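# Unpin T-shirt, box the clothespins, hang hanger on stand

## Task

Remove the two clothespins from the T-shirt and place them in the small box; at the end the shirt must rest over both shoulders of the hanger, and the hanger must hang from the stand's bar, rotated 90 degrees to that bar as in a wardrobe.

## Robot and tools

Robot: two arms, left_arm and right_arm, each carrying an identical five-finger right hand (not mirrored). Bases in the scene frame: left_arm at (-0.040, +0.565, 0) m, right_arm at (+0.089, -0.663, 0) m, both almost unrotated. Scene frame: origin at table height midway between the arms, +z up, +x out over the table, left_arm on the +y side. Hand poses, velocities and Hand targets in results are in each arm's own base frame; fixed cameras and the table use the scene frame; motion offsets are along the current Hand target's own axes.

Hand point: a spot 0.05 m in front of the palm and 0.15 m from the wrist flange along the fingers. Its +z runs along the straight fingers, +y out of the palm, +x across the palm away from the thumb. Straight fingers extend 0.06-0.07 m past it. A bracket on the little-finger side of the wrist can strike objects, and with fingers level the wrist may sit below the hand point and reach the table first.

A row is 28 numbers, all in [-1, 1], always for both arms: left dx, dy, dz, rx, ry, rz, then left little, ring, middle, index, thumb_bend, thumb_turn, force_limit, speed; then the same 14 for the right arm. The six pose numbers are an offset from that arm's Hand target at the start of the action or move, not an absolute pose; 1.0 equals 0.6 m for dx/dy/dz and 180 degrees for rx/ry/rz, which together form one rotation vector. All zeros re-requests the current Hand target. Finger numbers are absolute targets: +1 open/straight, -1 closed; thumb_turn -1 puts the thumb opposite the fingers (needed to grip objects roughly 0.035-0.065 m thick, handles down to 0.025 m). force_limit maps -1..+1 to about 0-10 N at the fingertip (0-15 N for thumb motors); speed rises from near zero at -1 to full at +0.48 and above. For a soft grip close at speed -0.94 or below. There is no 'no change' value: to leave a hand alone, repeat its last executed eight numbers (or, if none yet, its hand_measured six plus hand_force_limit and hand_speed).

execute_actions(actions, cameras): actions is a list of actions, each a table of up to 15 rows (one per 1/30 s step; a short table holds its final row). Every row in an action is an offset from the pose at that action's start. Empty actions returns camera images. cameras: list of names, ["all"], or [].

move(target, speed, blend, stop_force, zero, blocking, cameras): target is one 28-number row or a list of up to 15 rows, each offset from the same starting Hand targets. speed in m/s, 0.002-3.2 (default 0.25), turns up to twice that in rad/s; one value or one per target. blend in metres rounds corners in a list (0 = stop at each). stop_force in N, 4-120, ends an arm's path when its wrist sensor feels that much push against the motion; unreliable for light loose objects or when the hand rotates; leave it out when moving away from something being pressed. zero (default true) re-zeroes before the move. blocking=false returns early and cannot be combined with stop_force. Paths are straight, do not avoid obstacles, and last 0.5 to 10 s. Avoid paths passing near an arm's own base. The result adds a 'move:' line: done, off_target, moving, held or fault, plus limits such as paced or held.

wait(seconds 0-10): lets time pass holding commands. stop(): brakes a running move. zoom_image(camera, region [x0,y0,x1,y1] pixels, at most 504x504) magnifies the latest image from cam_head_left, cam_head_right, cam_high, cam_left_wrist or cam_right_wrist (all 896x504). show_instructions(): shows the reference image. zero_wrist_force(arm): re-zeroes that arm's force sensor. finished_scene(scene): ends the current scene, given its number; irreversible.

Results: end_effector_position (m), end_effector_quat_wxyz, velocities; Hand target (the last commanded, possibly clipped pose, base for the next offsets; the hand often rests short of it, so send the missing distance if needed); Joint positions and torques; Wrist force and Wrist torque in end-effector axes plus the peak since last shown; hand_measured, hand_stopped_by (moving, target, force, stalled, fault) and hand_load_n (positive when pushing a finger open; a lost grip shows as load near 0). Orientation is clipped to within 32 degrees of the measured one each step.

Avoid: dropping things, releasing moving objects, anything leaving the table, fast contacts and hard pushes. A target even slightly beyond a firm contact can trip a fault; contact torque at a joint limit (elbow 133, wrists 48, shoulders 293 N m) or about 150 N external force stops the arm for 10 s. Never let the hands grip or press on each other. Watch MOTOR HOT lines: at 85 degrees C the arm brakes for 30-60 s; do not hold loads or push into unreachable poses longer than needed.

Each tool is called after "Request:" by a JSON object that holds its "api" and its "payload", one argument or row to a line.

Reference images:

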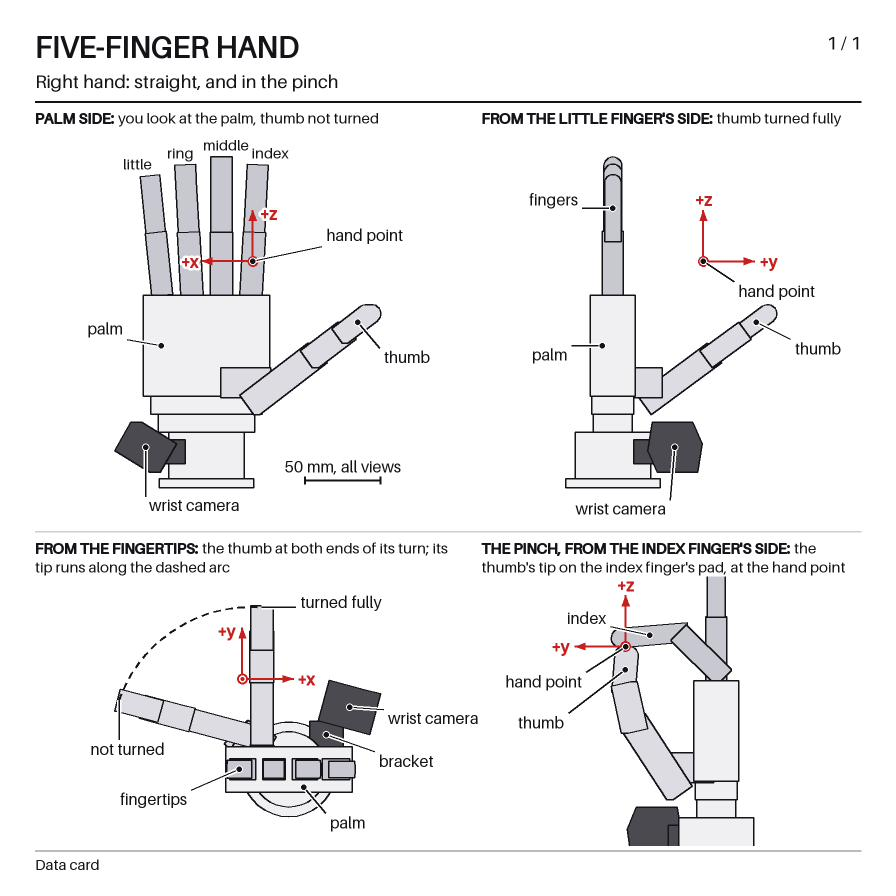

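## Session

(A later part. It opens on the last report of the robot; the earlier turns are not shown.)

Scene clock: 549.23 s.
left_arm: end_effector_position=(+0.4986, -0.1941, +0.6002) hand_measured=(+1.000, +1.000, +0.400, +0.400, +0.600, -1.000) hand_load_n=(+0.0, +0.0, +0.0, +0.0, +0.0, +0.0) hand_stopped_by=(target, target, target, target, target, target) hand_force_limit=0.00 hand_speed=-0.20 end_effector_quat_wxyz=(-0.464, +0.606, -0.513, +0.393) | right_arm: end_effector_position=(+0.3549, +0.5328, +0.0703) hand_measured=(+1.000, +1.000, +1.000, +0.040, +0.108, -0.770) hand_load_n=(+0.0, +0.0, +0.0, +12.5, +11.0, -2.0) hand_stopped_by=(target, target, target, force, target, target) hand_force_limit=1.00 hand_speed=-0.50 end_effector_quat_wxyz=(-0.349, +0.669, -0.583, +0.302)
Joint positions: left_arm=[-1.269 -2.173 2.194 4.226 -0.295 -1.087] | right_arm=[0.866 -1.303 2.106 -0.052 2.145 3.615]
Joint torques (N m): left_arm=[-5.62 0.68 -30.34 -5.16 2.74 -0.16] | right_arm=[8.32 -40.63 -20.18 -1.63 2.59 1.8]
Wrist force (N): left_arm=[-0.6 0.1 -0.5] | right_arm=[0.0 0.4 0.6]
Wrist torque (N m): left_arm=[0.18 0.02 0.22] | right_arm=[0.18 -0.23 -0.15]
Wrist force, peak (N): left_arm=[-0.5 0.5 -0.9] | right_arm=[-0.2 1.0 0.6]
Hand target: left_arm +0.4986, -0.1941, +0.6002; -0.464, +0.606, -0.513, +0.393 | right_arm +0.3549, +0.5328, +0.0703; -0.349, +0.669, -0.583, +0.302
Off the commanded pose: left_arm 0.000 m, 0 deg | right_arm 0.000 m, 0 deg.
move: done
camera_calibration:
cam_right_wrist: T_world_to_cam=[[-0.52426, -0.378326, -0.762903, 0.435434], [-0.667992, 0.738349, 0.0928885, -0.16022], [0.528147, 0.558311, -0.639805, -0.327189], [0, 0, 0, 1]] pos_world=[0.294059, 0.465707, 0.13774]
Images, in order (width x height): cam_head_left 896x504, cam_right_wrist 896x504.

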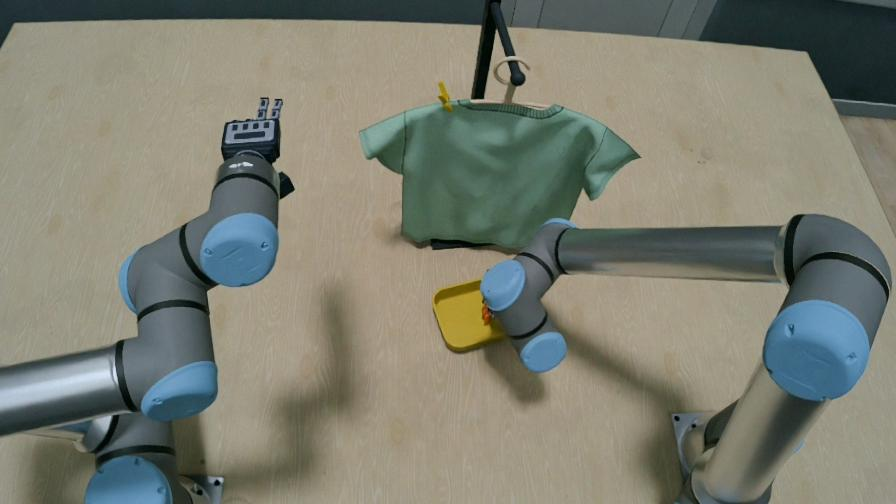

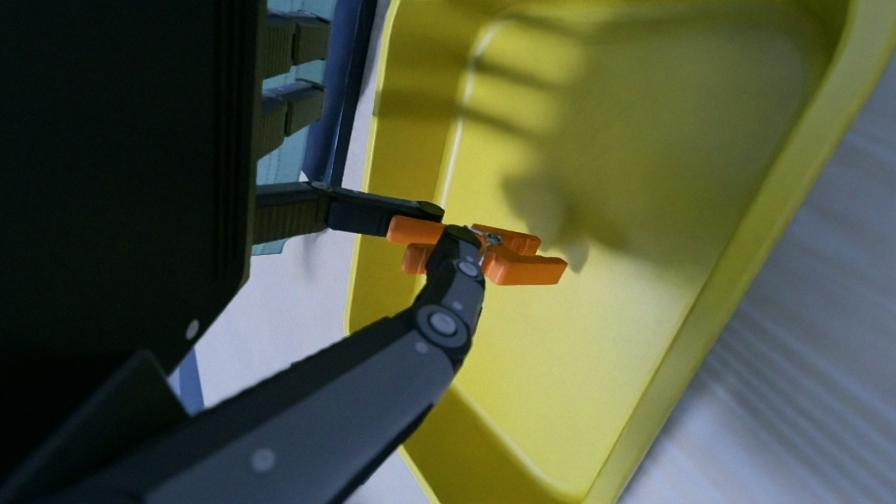

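Request:
{"api": "move", "payload": {
  "target": [0,0,0,0,0,0,1,1,0.4,0.4,0.6,-1,0,-0.2,0,0.0164,0.0115,0,0,0,1,1,1,-0.03,0.1,-0.77,1,-0.5],
  "speed": 0.03,
  "stop_force": 4,
  "cameras": ["cam_right_wrist"]
}}

Request:
{"api": "move", "payload": {
  "target": [0,0,0,0,0,0,1,1,0.4,0.4,0.6,-1,0,-0.2,0,0,0,0,0,0,1,1,1,0.2,0.25,-0.77,1,-0.6],
  "cameras": ["cam_right_wrist"]
}}

Request:
{"api": "move", "payload": {
  "target": [0,0,0,0,0,0,1,1,0.4,0.4,0.6,-1,0,-0.2,0,0,0,0,0,0,1,1,1,0.45,0.5,-0.77,1,-0.5],
  "cameras": ["cam_right_wrist"]
}}

Scene clock: 556.67 s.
left_arm: end_effector_position=(+0.4986, -0.1941, +0.6002) hand_measured=(+1.000, +1.000, +0.400, +0.400, +0.600, -1.000) hand_load_n=(+0.0, +0.0, +0.0, +0.0, +0.0, +0.0) hand_stopped_by=(target, target, target, target, target, target) hand_force_limit=0.00 hand_speed=-0.20 end_effector_quat_wxyz=(-0.464, +0.606, -0.513, +0.393) | right_arm: end_effector_position=(+0.3549, +0.5328, +0.0616) hand_measured=(+1.000, +1.000, +1.000, +0.040, +0.108, -0.770) hand_load_n=(+0.0, +0.0, +0.0, +12.5, +9.0, -2.0) hand_stopped_by=(target, target, target, force, target, target) hand_force_limit=1.00 hand_speed=-0.50 end_effector_quat_wxyz=(-0.349, +0.669, -0.583, +0.302)
Joint positions: left_arm=[-1.269 -2.173 2.194 4.226 -0.295 -1.087] | right_arm=[0.866 -1.291 2.111 -0.069 2.146 3.615]
Joint torques (N m): left_arm=[-4.82 -2.93 -30.11 -5 2.99 -0.49] | right_arm=[4.98 -62.23 -38.43 5.06 -0.79 -0.01]
Wrist force (N): left_arm=[-0.4 0.3 -0.7] | right_arm=[0.0 -0.9 -1.2]
Wrist torque (N m): left_arm=[0.22 -0.01 0.24] | right_arm=[0.16 -0.20 -0.16]
Wrist force, peak (N): left_arm=[-0.4 0.1 -1.1] | right_arm=[0.0 -6.2 -3.9]
Hand target: left_arm +0.4986, -0.1941, +0.6002; -0.464, +0.606, -0.513, +0.393 | right_arm +0.3549, +0.5328, +0.0616; -0.349, +0.669, -0.583, +0.302 (not the last commanded pose)
Off the commanded pose: left_arm 0.000 m, 0 deg | right_arm 0.003 m, 0 deg.
move: contact (right_arm)
camera_calibration:
cam_right_wrist: T_world_to_cam=[[-0.524244, -0.378344, -0.762905, 0.428801], [-0.668004, 0.73834, 0.0928699, -0.159401], [0.528146, 0.55831, -0.639805, -0.332755], [0, 0, 0, 1]] pos_world=[0.294059, 0.465707, 0.12904]
Images, in order (width x height): cam_right_wrist 896x504.

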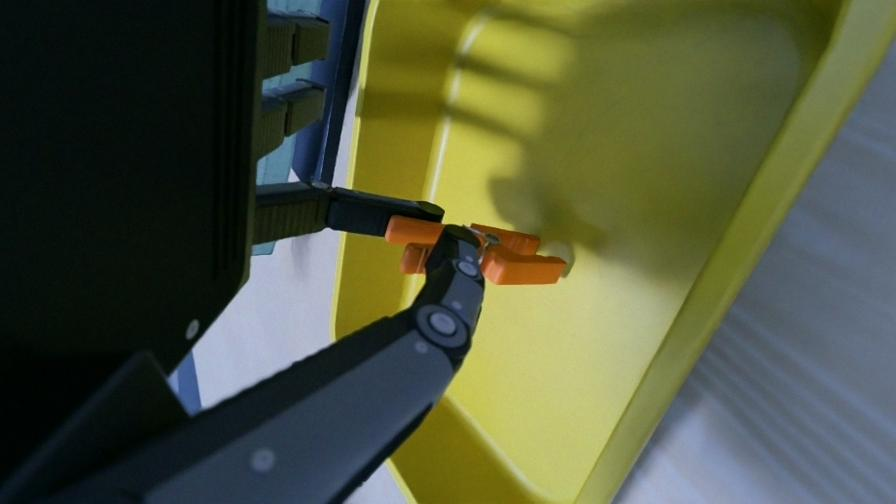

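Scene clock: 557.20 s.
left_arm: end_effector_position=(+0.4986, -0.1941, +0.6002) hand_measured=(+1.000, +1.000, +0.400, +0.400, +0.600, -1.000) hand_load_n=(+0.0, -0.5, +0.0, +0.0, +0.0, +0.0) hand_stopped_by=(target, target, target, target, target, target) hand_force_limit=0.00 hand_speed=-0.20 end_effector_quat_wxyz=(-0.464, +0.606, -0.513, +0.393) | right_arm: end_effector_position=(+0.3549, +0.5328, +0.0616) hand_measured=(+1.000, +1.000, +1.000, +0.200, +0.250, -0.770) hand_load_n=(+0.0, +0.0, +0.0, -0.5, +0.0, +0.0) hand_stopped_by=(target, target, target, target, target, target) hand_force_limit=1.00 hand_speed=-0.60 end_effector_quat_wxyz=(-0.349, +0.669, -0.583, +0.302)
Joint positions: left_arm=[-1.269 -2.173 2.194 4.226 -0.295 -1.087] | right_arm=[0.866 -1.291 2.111 -0.069 2.146 3.615]
Joint torques (N m): left_arm=[-6.08 -0.3 -30.38 -4.83 3.02 -0.29] | right_arm=[6.02 -57.39 -36.29 4.93 -1.75 0.21]
Wrist force (N): left_arm=[-0.4 0.1 -0.5] | right_arm=[-0.2 0.6 0.1]
Wrist torque (N m): left_arm=[0.17 -0.01 0.24] | right_arm=[0.25 -0.18 -0.16]
Wrist force, peak (N): left_arm=[-0.2 0.2 -1.0] | right_arm=[0.0 -1.8 -2.1]
Hand target: left_arm +0.4986, -0.1941, +0.6002; -0.464, +0.606, -0.513, +0.393 | right_arm +0.3549, +0.5328, +0.0616; -0.349, +0.669, -0.583, +0.302
Off the commanded pose: left_arm 0.000 m, 0 deg | right_arm 0.000 m, 0 deg.
move: done
camera_calibration:
cam_right_wrist: T_world_to_cam=[[-0.52421, -0.378383, -0.762909, 0.428886], [-0.668032, 0.73832, 0.0928301, -0.159388], [0.528146, 0.55831, -0.639806, -0.332691], [0, 0, 0, 1]] pos_world=[0.294059, 0.465707, 0.12914]
Images, in order (width x height): cam_right_wrist 896x504.

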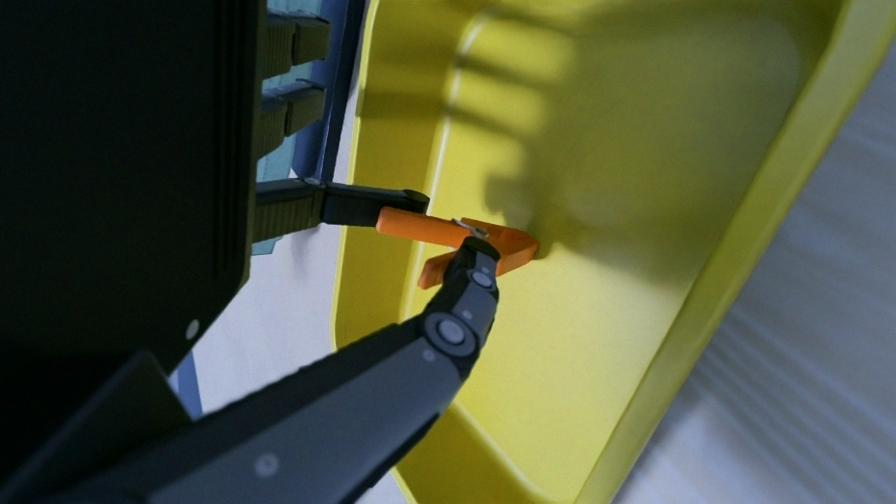

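Scene clock: 557.83 s.
left_arm: end_effector_position=(+0.4986, -0.1941, +0.6002) hand_measured=(+1.000, +1.000, +0.400, +0.400, +0.600, -1.000) hand_load_n=(+0.0, +0.0, +0.0, +0.0, +0.0, +0.0) hand_stopped_by=(target, target, target, target, target, target) hand_force_limit=0.00 hand_speed=-0.20 end_effector_quat_wxyz=(-0.464, +0.606, -0.513, +0.393) | right_arm: end_effector_position=(+0.3549, +0.5328, +0.0616) hand_measured=(+1.000, +1.000, +1.000, +0.450, +0.500, -0.770) hand_load_n=(+0.0, +0.0, +0.0, +0.0, +0.0, +0.0) hand_stopped_by=(target, target, target, target, target, target) hand_force_limit=1.00 hand_speed=-0.50 end_effector_quat_wxyz=(-0.349, +0.669, -0.583, +0.302)
Joint positions: left_arm=[-1.269 -2.173 2.194 4.226 -0.295 -1.087] | right_arm=[0.866 -1.291 2.111 -0.069 2.146 3.615]
Joint torques (N m): left_arm=[-5.93 -1.11 -30.17 -5 2.92 -0.43] | right_arm=[3.69 -56.77 -35.04 4.72 -1.21 0.67]
Wrist force (N): left_arm=[-0.3 0.2 -0.7] | right_arm=[0.0 0.5 0.4]
Wrist torque (N m): left_arm=[0.20 -0.02 0.24] | right_arm=[0.22 -0.22 -0.15]
Wrist force, peak (N): left_arm=[-0.4 -0.2 -1.0] | right_arm=[-0.2 0.6 0.6]
Hand target: left_arm +0.4986, -0.1941, +0.6002; -0.464, +0.606, -0.513, +0.393 | right_arm +0.3549, +0.5328, +0.0616; -0.349, +0.669, -0.583, +0.302
Off the commanded pose: left_arm 0.000 m, 0 deg | right_arm 0.000 m, 0 deg.
move: done
camera_calibration:
cam_right_wrist: T_world_to_cam=[[-0.52421, -0.378383, -0.762909, 0.428886], [-0.668032, 0.73832, 0.0928301, -0.159388], [0.528146, 0.55831, -0.639806, -0.332691], [0, 0, 0, 1]] pos_world=[0.294059, 0.465707, 0.12914]
Images, in order (width x height): cam_right_wrist 896x504.

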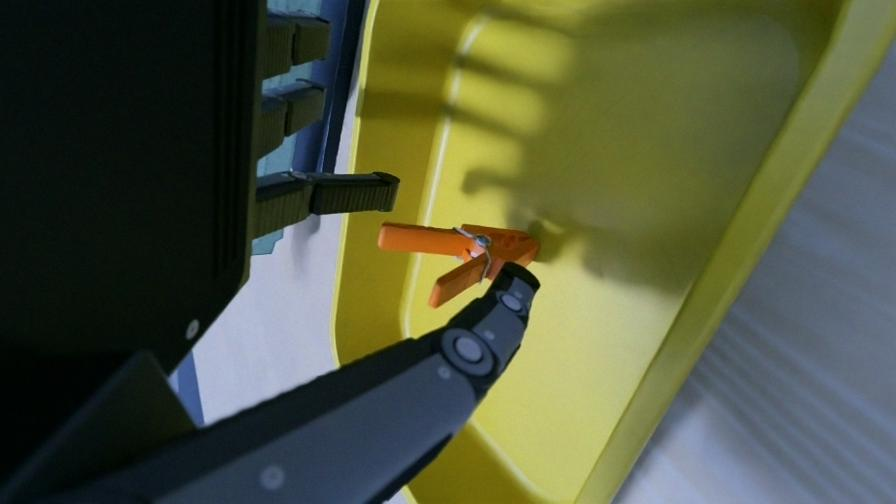

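Request:
{"api": "move", "payload": {
  "target": [0,0,0,0,0,0,1,1,0.4,0.4,0.6,-1,0,-0.2,0,-0.137,-0.096,0,0,0,1,1,1,0.45,0.5,-0.77,1,-0.5],
  "speed": 0.08,
  "cameras": ["cam_head_left","cam_right_wrist"]
}}

Scene clock: 563.97 s.
left_arm: end_effector_position=(+0.4986, -0.1941, +0.6002) hand_measured=(+1.000, +1.000, +0.400, +0.400, +0.600, -1.000) hand_load_n=(+0.0, +0.0, +0.0, +0.0, +0.0, +0.0) hand_stopped_by=(target, target, target, target, target, target) hand_force_limit=0.00 hand_speed=-0.20 end_effector_quat_wxyz=(-0.464, +0.606, -0.513, +0.393) | right_arm: end_effector_position=(+0.3549, +0.5325, +0.1618) hand_measured=(+1.000, +1.000, +1.000, +0.450, +0.500, -0.770) hand_load_n=(+0.0, +0.0, +0.0, +0.0, +0.0, +0.0) hand_stopped_by=(target, target, target, target, target, target) hand_force_limit=1.00 hand_speed=-0.50 end_effector_quat_wxyz=(-0.349, +0.669, -0.583, +0.302)
Joint positions: left_arm=[-1.269 -2.173 2.194 4.226 -0.295 -1.087] | right_arm=[0.865 -1.415 2.04 0.127 2.145 3.615]
Joint torques (N m): left_arm=[-7.04 -0.64 -30 -4.59 3 0.07] | right_arm=[-9.76 -55.06 -45.07 5.14 -1.34 2.77]
Wrist force (N): left_arm=[-0.2 0.3 -0.7] | right_arm=[0.4 0.4 0.0]
Wrist torque (N m): left_arm=[0.22 -0.04 0.25] | right_arm=[0.23 -0.30 -0.05]
Wrist force, peak (N): left_arm=[-0.7 0.4 -0.9] | right_arm=[0.0 0.9 0.6]
Hand target: left_arm +0.4986, -0.1941, +0.6002; -0.464, +0.606, -0.513, +0.393 | right_arm +0.3549, +0.5325, +0.1619; -0.349, +0.669, -0.583, +0.302
Off the commanded pose: left_arm 0.000 m, 0 deg | right_arm 0.000 m, 0 deg.
move: done
camera_calibration:
cam_right_wrist: T_world_to_cam=[[-0.524184, -0.378411, -0.762913, 0.505184], [-0.668052, 0.738306, 0.092801, -0.168514], [0.528146, 0.55831, -0.639807, -0.268534], [0, 0, 0, 1]] pos_world=[0.294059, 0.465507, 0.22924]
Images, in order (width x height): cam_head_left 896x504, cam_right_wrist 896x504.

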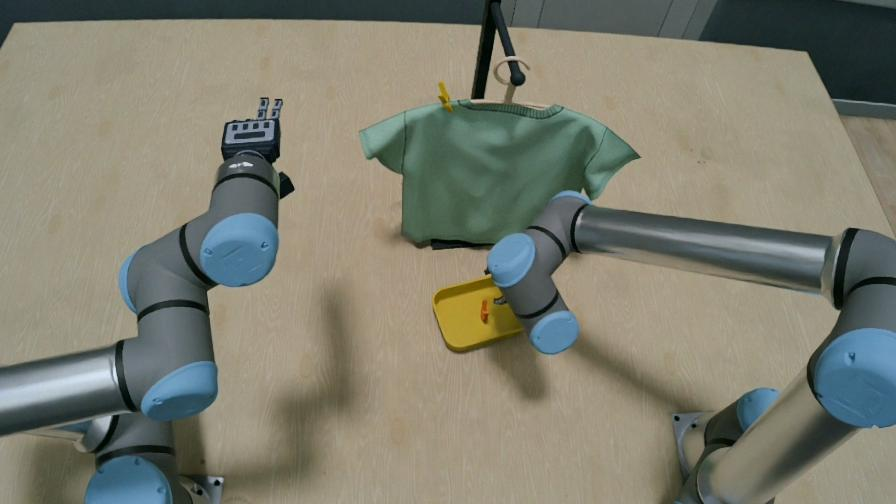

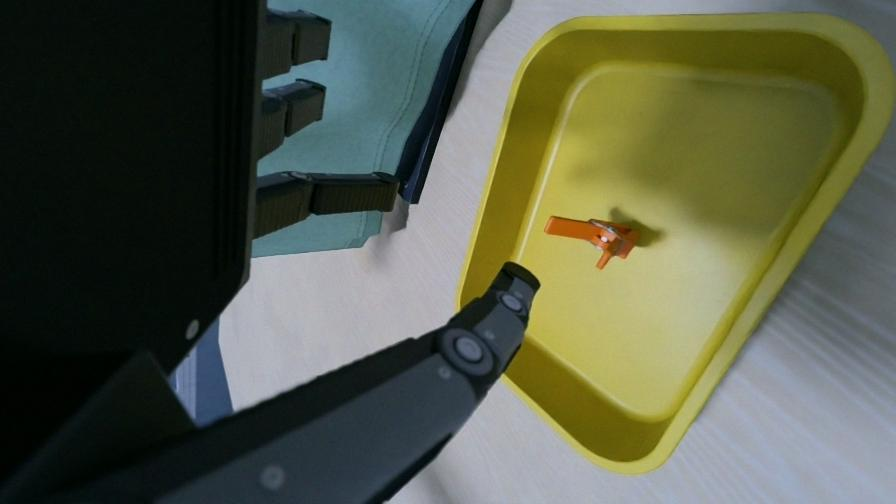

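Request:
{"api": "execute_actions", "payload": {
  "actions": [],
  "cameras": ["cam_head_left","cam_head_right","cam_high","cam_left_wrist"]
}}

Request:
{"api": "zoom_image", "payload": {
  "camera": "cam_head_left",
  "region": [400, 40, 580, 140]
}}

Request:
{"api": "zoom_image", "payload": {
  "camera": "cam_head_right",
  "region": [380, 40, 560, 140]
}}

Request:
{"api": "zoom_image", "payload": {
  "camera": "cam_high",
  "region": [390, 290, 550, 380]
}}

Scene clock: 574.20 s.
left_arm: end_effector_position=(+0.4986, -0.1941, +0.6002) hand_measured=(+1.000, +1.000, +0.400, +0.400, +0.600, -1.000) hand_load_n=(+0.0, +0.0, +0.0, +0.0, +0.0, +0.0) hand_stopped_by=(target, target, target, target, target, target) hand_force_limit=0.00 hand_speed=-0.20 end_effector_quat_wxyz=(-0.464, +0.606, -0.513, +0.393) | right_arm: end_effector_position=(+0.3549, +0.5325, +0.1619) hand_measured=(+1.000, +1.000, +1.000, +0.450, +0.500, -0.770) hand_load_n=(+0.0, +0.0, +0.0, +0.0, +0.0, +0.0) hand_stopped_by=(target, target, target, target, target, target) hand_force_limit=1.00 hand_speed=-0.50 end_effector_quat_wxyz=(-0.349, +0.669, -0.583, +0.302)
Joint positions: left_arm=[-1.269 -2.173 2.194 4.226 -0.295 -1.087] | right_arm=[0.865 -1.415 2.04 0.127 2.145 3.615]
Joint velocities: within noise
Joint torques (N m): left_arm=[-5.79 -0.92 -30.15 -4.99 2.68 -0.11] | right_arm=[-8.55 -56.32 -43.88 5.14 -0.31 2.97]
Motor temperatures (°C): left_arm=[27 28 31 34 31 30] | right_arm=[31 30 27 34 28 30]
Wrist force (N): left_arm=[-0.7 0.4 -0.2] | right_arm=[0.2 0.4 0.3]
Wrist torque (N m): left_arm=[0.21 0.02 0.23] | right_arm=[0.21 -0.28 -0.07]
Wrist force, peak (N): left_arm=[-0.3 0.1 -1.1] | right_arm=[0.3 0.9 0.2]
Hand target: left_arm +0.4986, -0.1941, +0.6002; -0.464, +0.606, -0.513, +0.393 | right_arm +0.3549, +0.5325, +0.1619; -0.349, +0.669, -0.583, +0.302
Off the commanded pose: left_arm 0.000 m, 0 deg | right_arm 0.000 m, 0 deg.
camera_calibration:
cam_left_wrist: T_world_to_cam=[[-0.204992, -0.275195, -0.939279, 0.613198], [-0.679583, 0.730646, -0.0657541, 0.521359], [0.704376, 0.624839, -0.336795, 0.0882062], [0, 0, 0, 1]] pos_world=[0.417877, -0.267295, 0.639953]
Images, in order (width x height): cam_head_left 896x504, cam_head_right 896x504, cam_high 896x504, cam_left_wrist 896x504.

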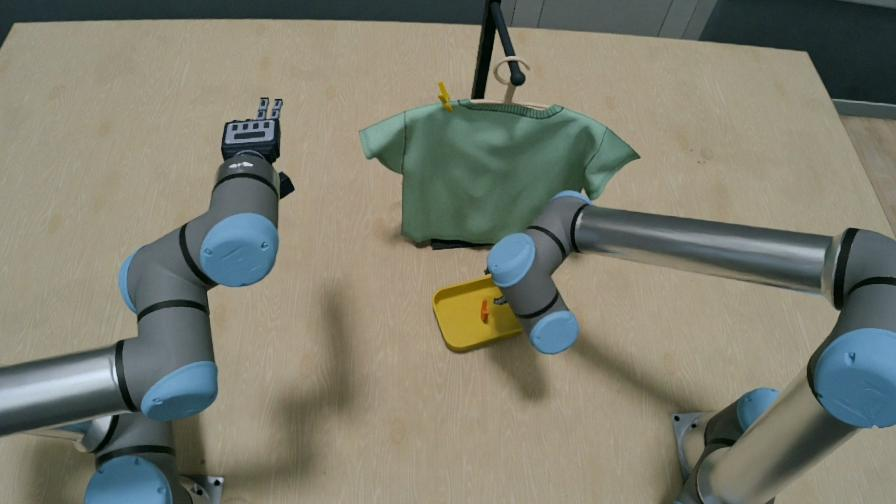

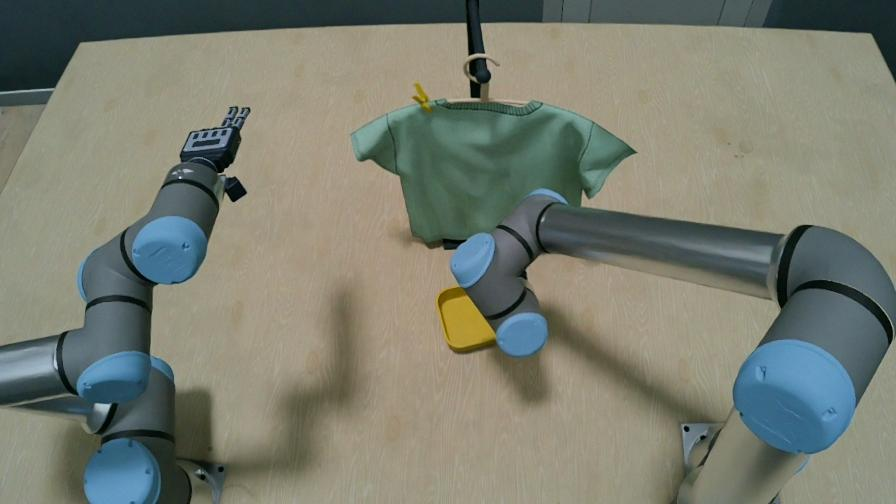

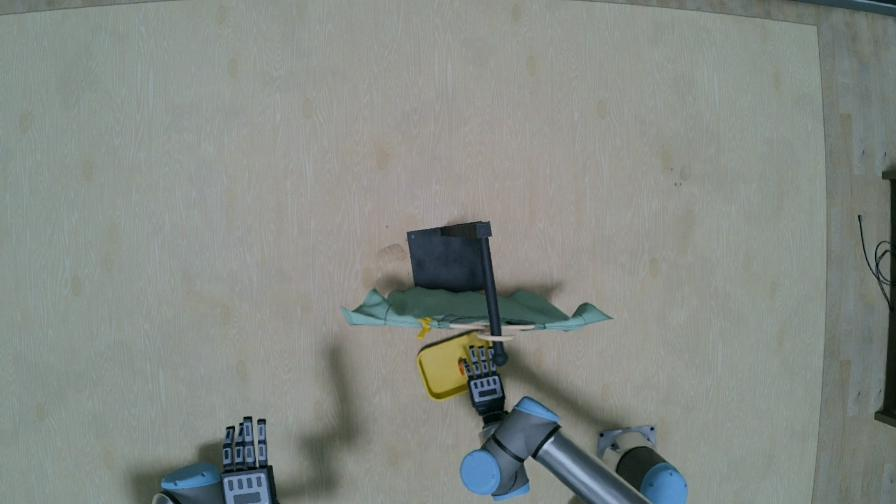

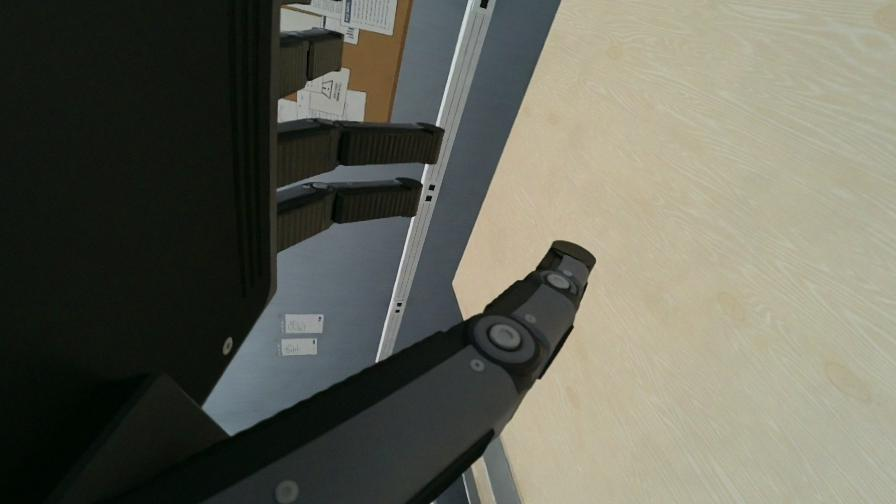

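Scaled by 2.800 from the camera's 896x504 image, which has a finer 1280x720 frame.

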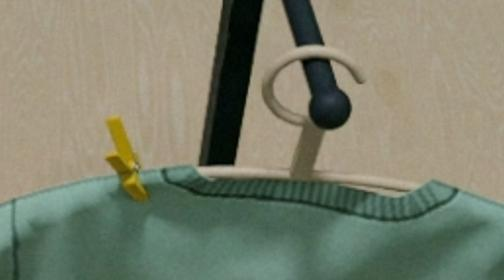

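Scaled by 2.800 from the camera's 896x504 image, which has a finer 1280x720 frame.

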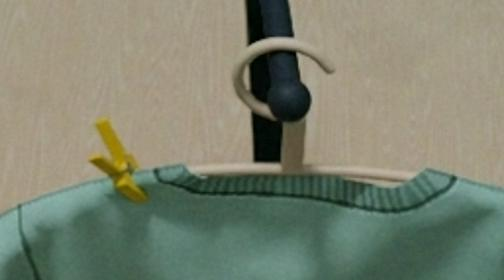

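Scaled by 3.150 from the camera's 896x504 image, which has a finer 1280x720 frame.

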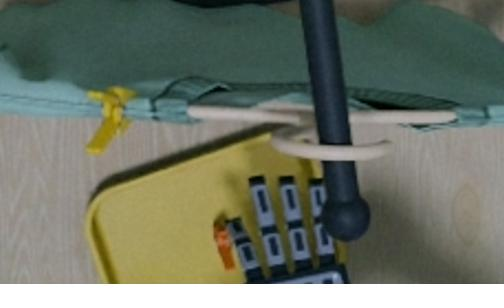

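Request:
{"api": "zoom_image", "payload": {
  "camera": "cam_high",
  "region": [400, 305, 460, 345]
}}

Request:
{"api": "zoom_image", "payload": {
  "camera": "cam_head_left",
  "region": [420, 75, 480, 115]
}}

Request:
{"api": "zoom_image", "payload": {
  "camera": "cam_head_right",
  "region": [395, 75, 455, 115]
}}

Scaled by 8.400 from the camera's 896x504 image, which has a finer 1280x720 frame.

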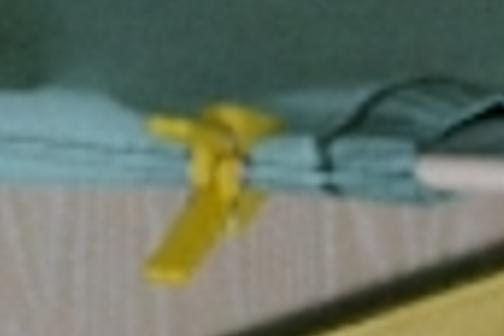

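Scaled by 8.400 from the camera's 896x504 image, which has a finer 1280x720 frame.

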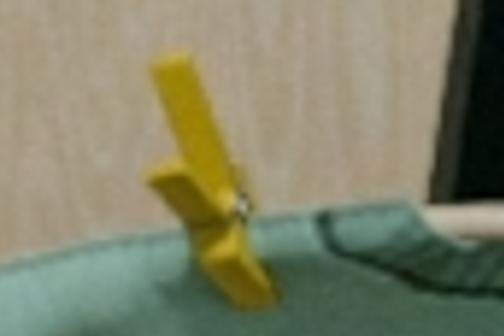

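Scaled by 8.400 from the camera's 896x504 image, which has a finer 1280x720 frame.

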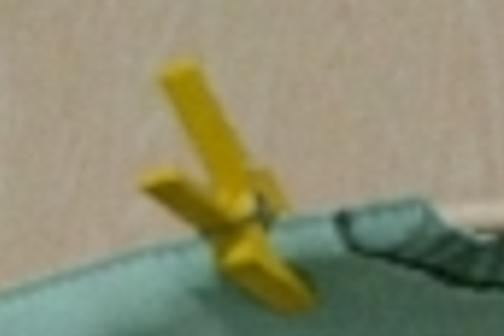

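Request:
{"api": "move", "payload": {
  "target": [0.5727,-0.1653,0.1040,-0.1111,0.0409,0.0190,1,1,1,0.4,0.45,-0.77,0.4,-0.2,0.4125,-0.1032,-0.1432,0,0,0,1,1,1,0.45,0.5,-0.77,1,-0.5],
  "speed": 0.2,
  "cameras": ["cam_high","cam_head_left","cam_left_wrist"]
}}

Scene clock: 588.83 s.
left_arm: end_effector_position=(+0.6401, -0.5188, +0.6798) hand_measured=(+1.000, +1.000, +1.000, +0.400, +0.450, -0.770) hand_load_n=(+0.0, +0.0, +0.0, +0.0, +0.0, +0.0) hand_stopped_by=(target, target, target, target, target, target) hand_force_limit=0.40 hand_speed=-0.20 end_effector_quat_wxyz=(-0.330, +0.635, -0.620, +0.322) | right_arm: end_effector_position=(+0.3545, +0.2824, +0.2612) hand_measured=(+1.000, +1.000, +1.000, +0.450, +0.500, -0.770) hand_load_n=(+0.0, +0.0, +0.0, +0.0, +0.0, +0.0) hand_stopped_by=(target, target, target, target, target, target) hand_force_limit=1.00 hand_speed=-0.50 end_effector_quat_wxyz=(-0.349, +0.669, -0.583, +0.302)
Joint positions: left_arm=[-1.126 -1.534 1.483 4.238 -0.727 -0.911] | right_arm=[0.255 -1.984 2.305 0.293 1.665 3.211]
Joint torques (N m): left_arm=[18.59 -35.69 -56.3 -1.98 -0.63 -1.34] | right_arm=[-11.43 -17.43 -32.02 3.98 -2 -2.49]
Wrist force (N): left_arm=[-0.3 -0.3 -0.9] | right_arm=[0.0 0.4 0.6]
Wrist torque (N m): left_arm=[0.04 0.08 0.07] | right_arm=[0.15 -0.28 -0.11]
Wrist force, peak (N): left_arm=[-1.4 0.3 -0.9] | right_arm=[-0.5 1.2 0.6]
Hand target: left_arm +0.6401, -0.5189, +0.6798; -0.330, +0.635, -0.620, +0.322 | right_arm +0.3545, +0.2823, +0.2613; -0.349, +0.669, -0.583, +0.302
Off the commanded pose: left_arm 0.000 m, 0 deg | right_arm 0.000 m, 0 deg.
move: done
camera_calibration:
cam_left_wrist: T_world_to_cam=[[-0.548179, -0.251448, -0.797668, 0.763323], [-0.559479, 0.819171, 0.126262, 0.698438], [0.621678, 0.515493, -0.589732, 0.386368], [0, 0, 0, 1]] pos_world=[0.569002, -0.579374, 0.748545]
Images, in order (width x height): cam_head_left 896x504, cam_high 896x504, cam_left_wrist 896x504.

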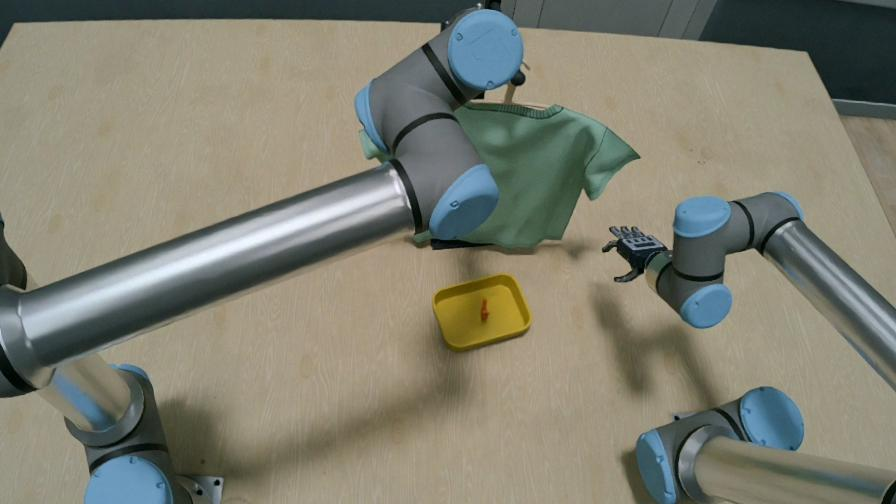

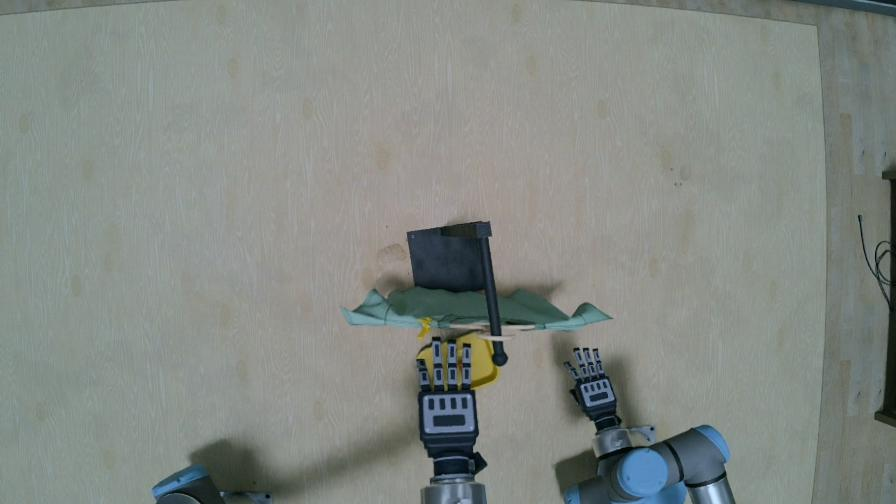

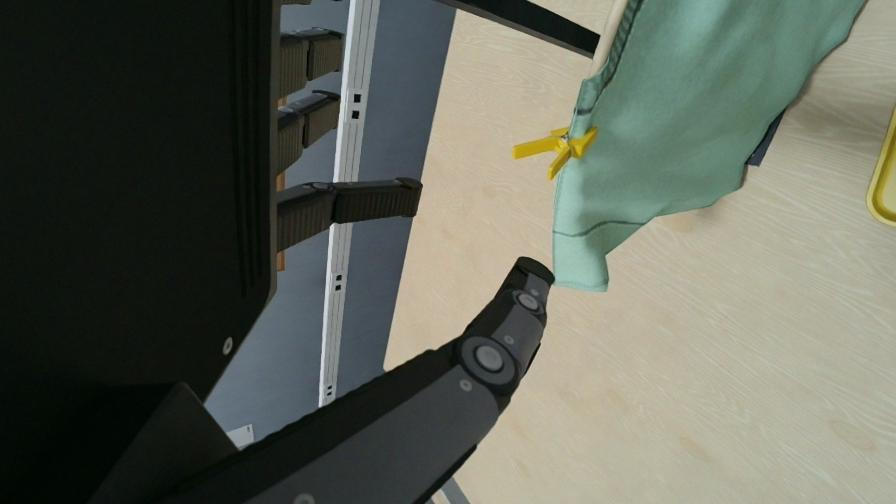

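Request:
{"api": "move", "payload": {
  "target": [0.0090,0.0425,0.1713,0,0,0,1,1,1,0.4,0.45,-0.77,0.4,-0.2,0,0,0,0,0,0,1,1,1,0.45,0.5,-0.77,1,-0.5],
  "speed": 0.12,
  "cameras": ["cam_high","cam_head_right","cam_head_left","cam_left_wrist"]
}}

Request:
{"api": "zoom_image", "payload": {
  "camera": "cam_high",
  "region": [390, 290, 550, 380]
}}

Request:
{"api": "zoom_image", "payload": {
  "camera": "cam_head_left",
  "region": [400, 50, 500, 120]
}}

Scene clock: 605.73 s.
left_arm: end_effector_position=(+0.7096, -0.5226, +0.6000) hand_measured=(+1.000, +1.000, +1.000, +0.400, +0.450, -0.770) hand_load_n=(-0.5, -0.5, +0.0, +0.0, +0.0, +0.0) hand_stopped_by=(target, target, target, target, target, target) hand_force_limit=0.40 hand_speed=-0.20 end_effector_quat_wxyz=(-0.330, +0.635, -0.620, +0.322) | right_arm: end_effector_position=(+0.3545, +0.2823, +0.2613) hand_measured=(+1.000, +1.000, +1.000, +0.450, +0.500, -0.770) hand_load_n=(+0.0, +0.0, +0.0, +0.0, +0.0, -0.5) hand_stopped_by=(target, target, target, target, target, target) hand_force_limit=1.00 hand_speed=-0.50 end_effector_quat_wxyz=(-0.349, +0.669, -0.583, +0.302)
Joint positions: left_arm=[-1.044 -1.441 1.535 4.018 -0.771 -0.808] | right_arm=[0.255 -1.984 2.305 0.293 1.664 3.21]
Joint torques (N m): left_arm=[19.72 -45.98 -29.41 -5.41 -0.9 1.85] | right_arm=[-8.78 -17.16 -32.28 3.92 -2.13 -3.01]
Wrist force (N): left_arm=[-0.4 -0.1 -0.5] | right_arm=[-0.1 0.2 0.6]
Wrist torque (N m): left_arm=[0.02 0.04 0.04] | right_arm=[0.12 -0.25 -0.12]
Wrist force, peak (N): left_arm=[-0.7 -0.6 -1.8] | right_arm=[-0.2 0.0 1.0]
Hand target: left_arm +0.7097, -0.5226, +0.5999; -0.330, +0.635, -0.620, +0.322 | right_arm +0.3545, +0.2823, +0.2613; -0.349, +0.669, -0.583, +0.302
Off the commanded pose: left_arm 0.000 m, 0 deg | right_arm 0.000 m, 0 deg.
move: done
camera_calibration:
cam_left_wrist: T_world_to_cam=[[-0.548228, -0.251489, -0.797621, 0.736789], [-0.559471, 0.819177, 0.126255, 0.750514], [0.621642, 0.515462, -0.589797, 0.298109], [0, 0, 0, 1]] pos_world=[0.638502, -0.583174, 0.668746]
Images, in order (width x height): cam_head_left 896x504, cam_head_right 896x504, cam_high 896x504, cam_left_wrist 896x504.

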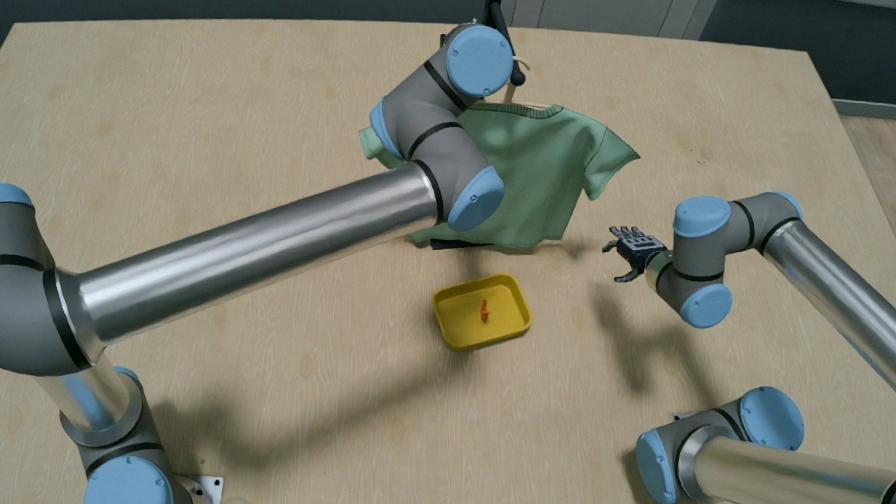

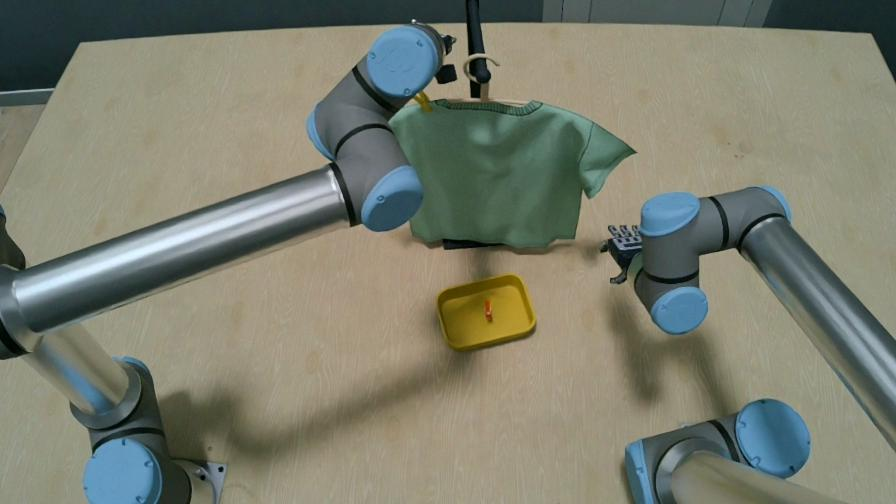

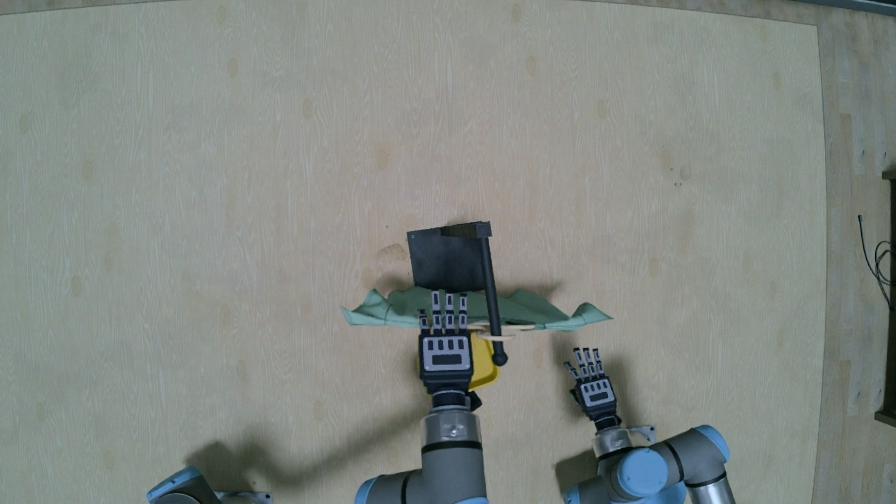

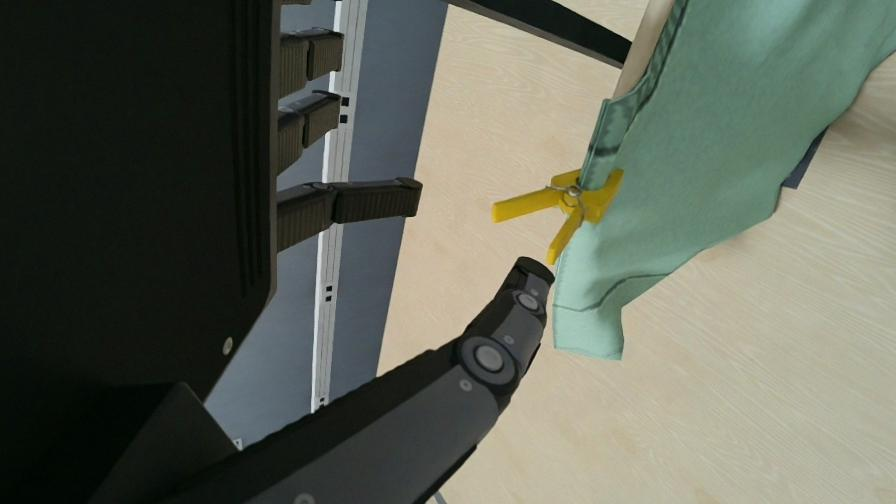

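Scaled by 3.150 from the camera's 896x504 image, which has a finer 1280x720 frame.

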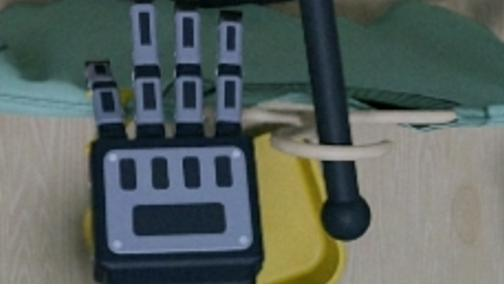

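Scaled by 5.040 from the camera's 896x504 image, which has a finer 1280x720 frame.

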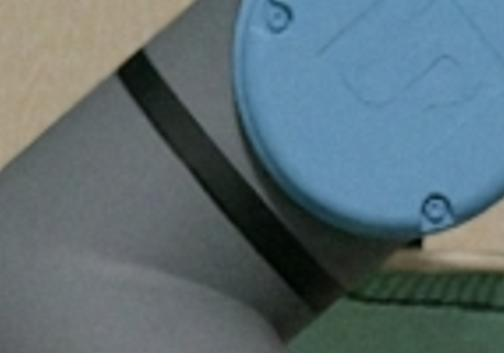

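Request:
{"api": "move", "payload": {
  "target": [0.0002,0.0642,0.0537,0,0,0,1,1,1,0.4,0.45,-0.77,0.4,-0.2,0,0,0,0,0,0,1,1,1,0.45,0.5,-0.77,1,-0.5],
  "speed": 0.06,
  "cameras": ["cam_high","cam_left_wrist"]
}}

Request:
{"api": "zoom_image", "payload": {
  "camera": "cam_high",
  "region": [390, 290, 550, 380]
}}

Request:
{"api": "zoom_image", "payload": {
  "camera": "cam_left_wrist",
  "region": [340, 140, 640, 340]
}}

Scene clock: 655.73 s.
left_arm: end_effector_position=(+0.7139, -0.5226, +0.5501) hand_measured=(+1.000, +1.000, +1.000, +0.400, +0.450, -0.770) hand_load_n=(+0.0, +0.0, +0.0, +0.0, +0.0, +0.0) hand_stopped_by=(target, target, target, target, target, target) hand_force_limit=0.40 hand_speed=-0.20 end_effector_quat_wxyz=(-0.330, +0.635, -0.620, +0.322) | right_arm: end_effector_position=(+0.3545, +0.2823, +0.2613) hand_measured=(+1.000, +1.000, +1.000, +0.450, +0.500, -0.770) hand_load_n=(+0.0, +0.0, +0.0, +0.0, +0.0, +0.0) hand_stopped_by=(target, target, target, target, target, target) hand_force_limit=1.00 hand_speed=-0.50 end_effector_quat_wxyz=(-0.349, +0.669, -0.583, +0.302)
Joint positions: left_arm=[-1.039 -1.425 1.605 3.927 -0.774 -0.802] | right_arm=[0.255 -1.984 2.305 0.293 1.664 3.21]
Joint torques (N m): left_arm=[19.77 -45.08 -30.16 -5.79 -0.83 2] | right_arm=[-7.7 -16.48 -31.97 4.11 -1.91 -3.02]
Wrist force (N): left_arm=[-0.5 0.1 -0.4] | right_arm=[-0.3 0.2 0.3]
Wrist torque (N m): left_arm=[0.03 0.05 0.08] | right_arm=[0.15 -0.23 -0.13]
Wrist force, peak (N): left_arm=[-0.6 -0.4 -1.1] | right_arm=[-0.5 0.2 0.8]
Hand target: left_arm +0.7139, -0.5226, +0.5499; -0.330, +0.635, -0.620, +0.322 | right_arm +0.3545, +0.2823, +0.2613; -0.349, +0.669, -0.583, +0.302
Off the commanded pose: left_arm 0.000 m, 0 deg | right_arm 0.000 m, 0 deg.
move: done
camera_calibration:
cam_left_wrist: T_world_to_cam=[[-0.548228, -0.251489, -0.797621, 0.699265], [-0.559471, 0.819177, 0.126255, 0.759232], [0.621642, 0.515462, -0.589797, 0.265946], [0, 0, 0, 1]] pos_world=[0.642802, -0.583174, 0.618746]
Images, in order (width x height): cam_high 896x504, cam_left_wrist 896x504.

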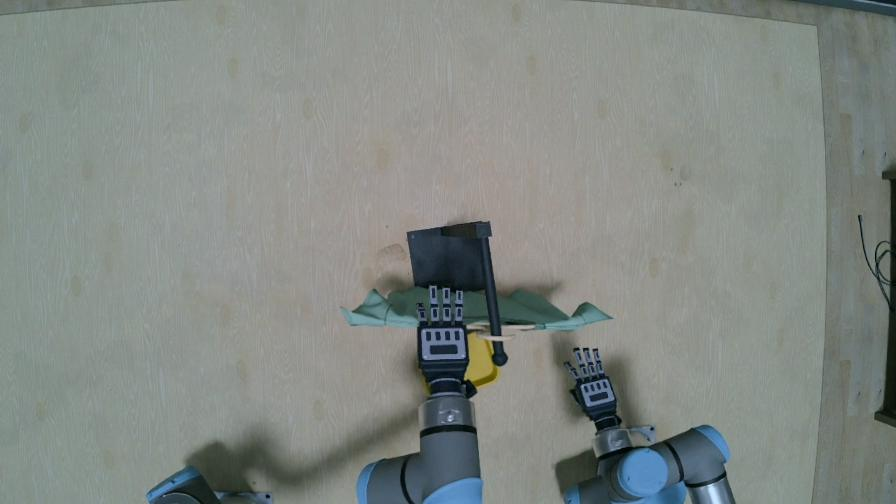

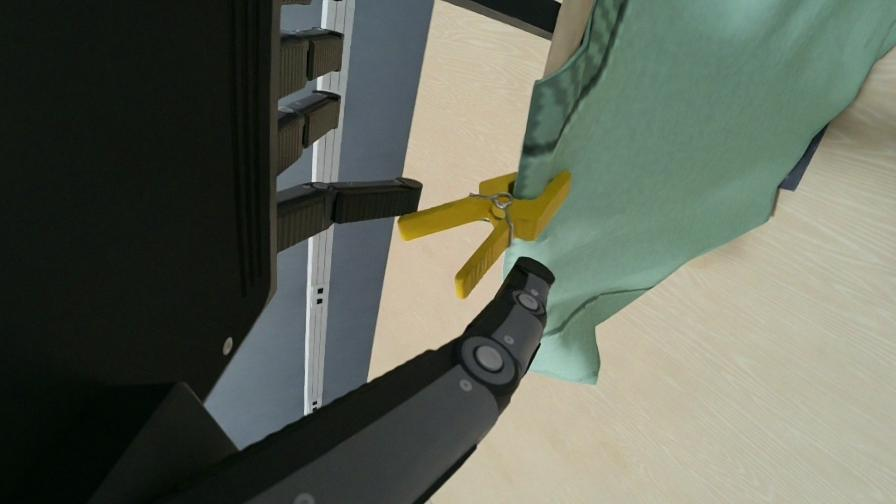

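Scaled by 3.150 from the camera's 896x504 image, which has a finer 1280x720 frame.

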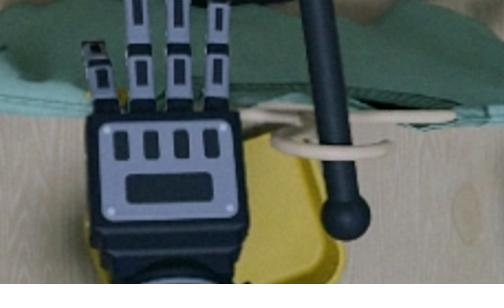

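Scaled by 1.680 from the camera's 896x504 image, which has a finer 1280x720 frame.

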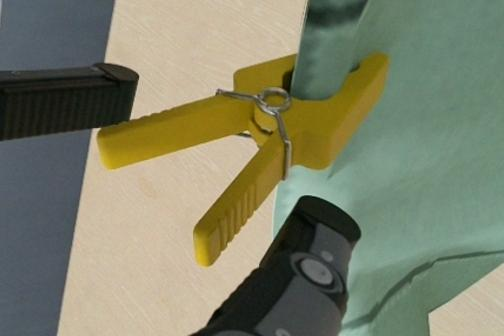

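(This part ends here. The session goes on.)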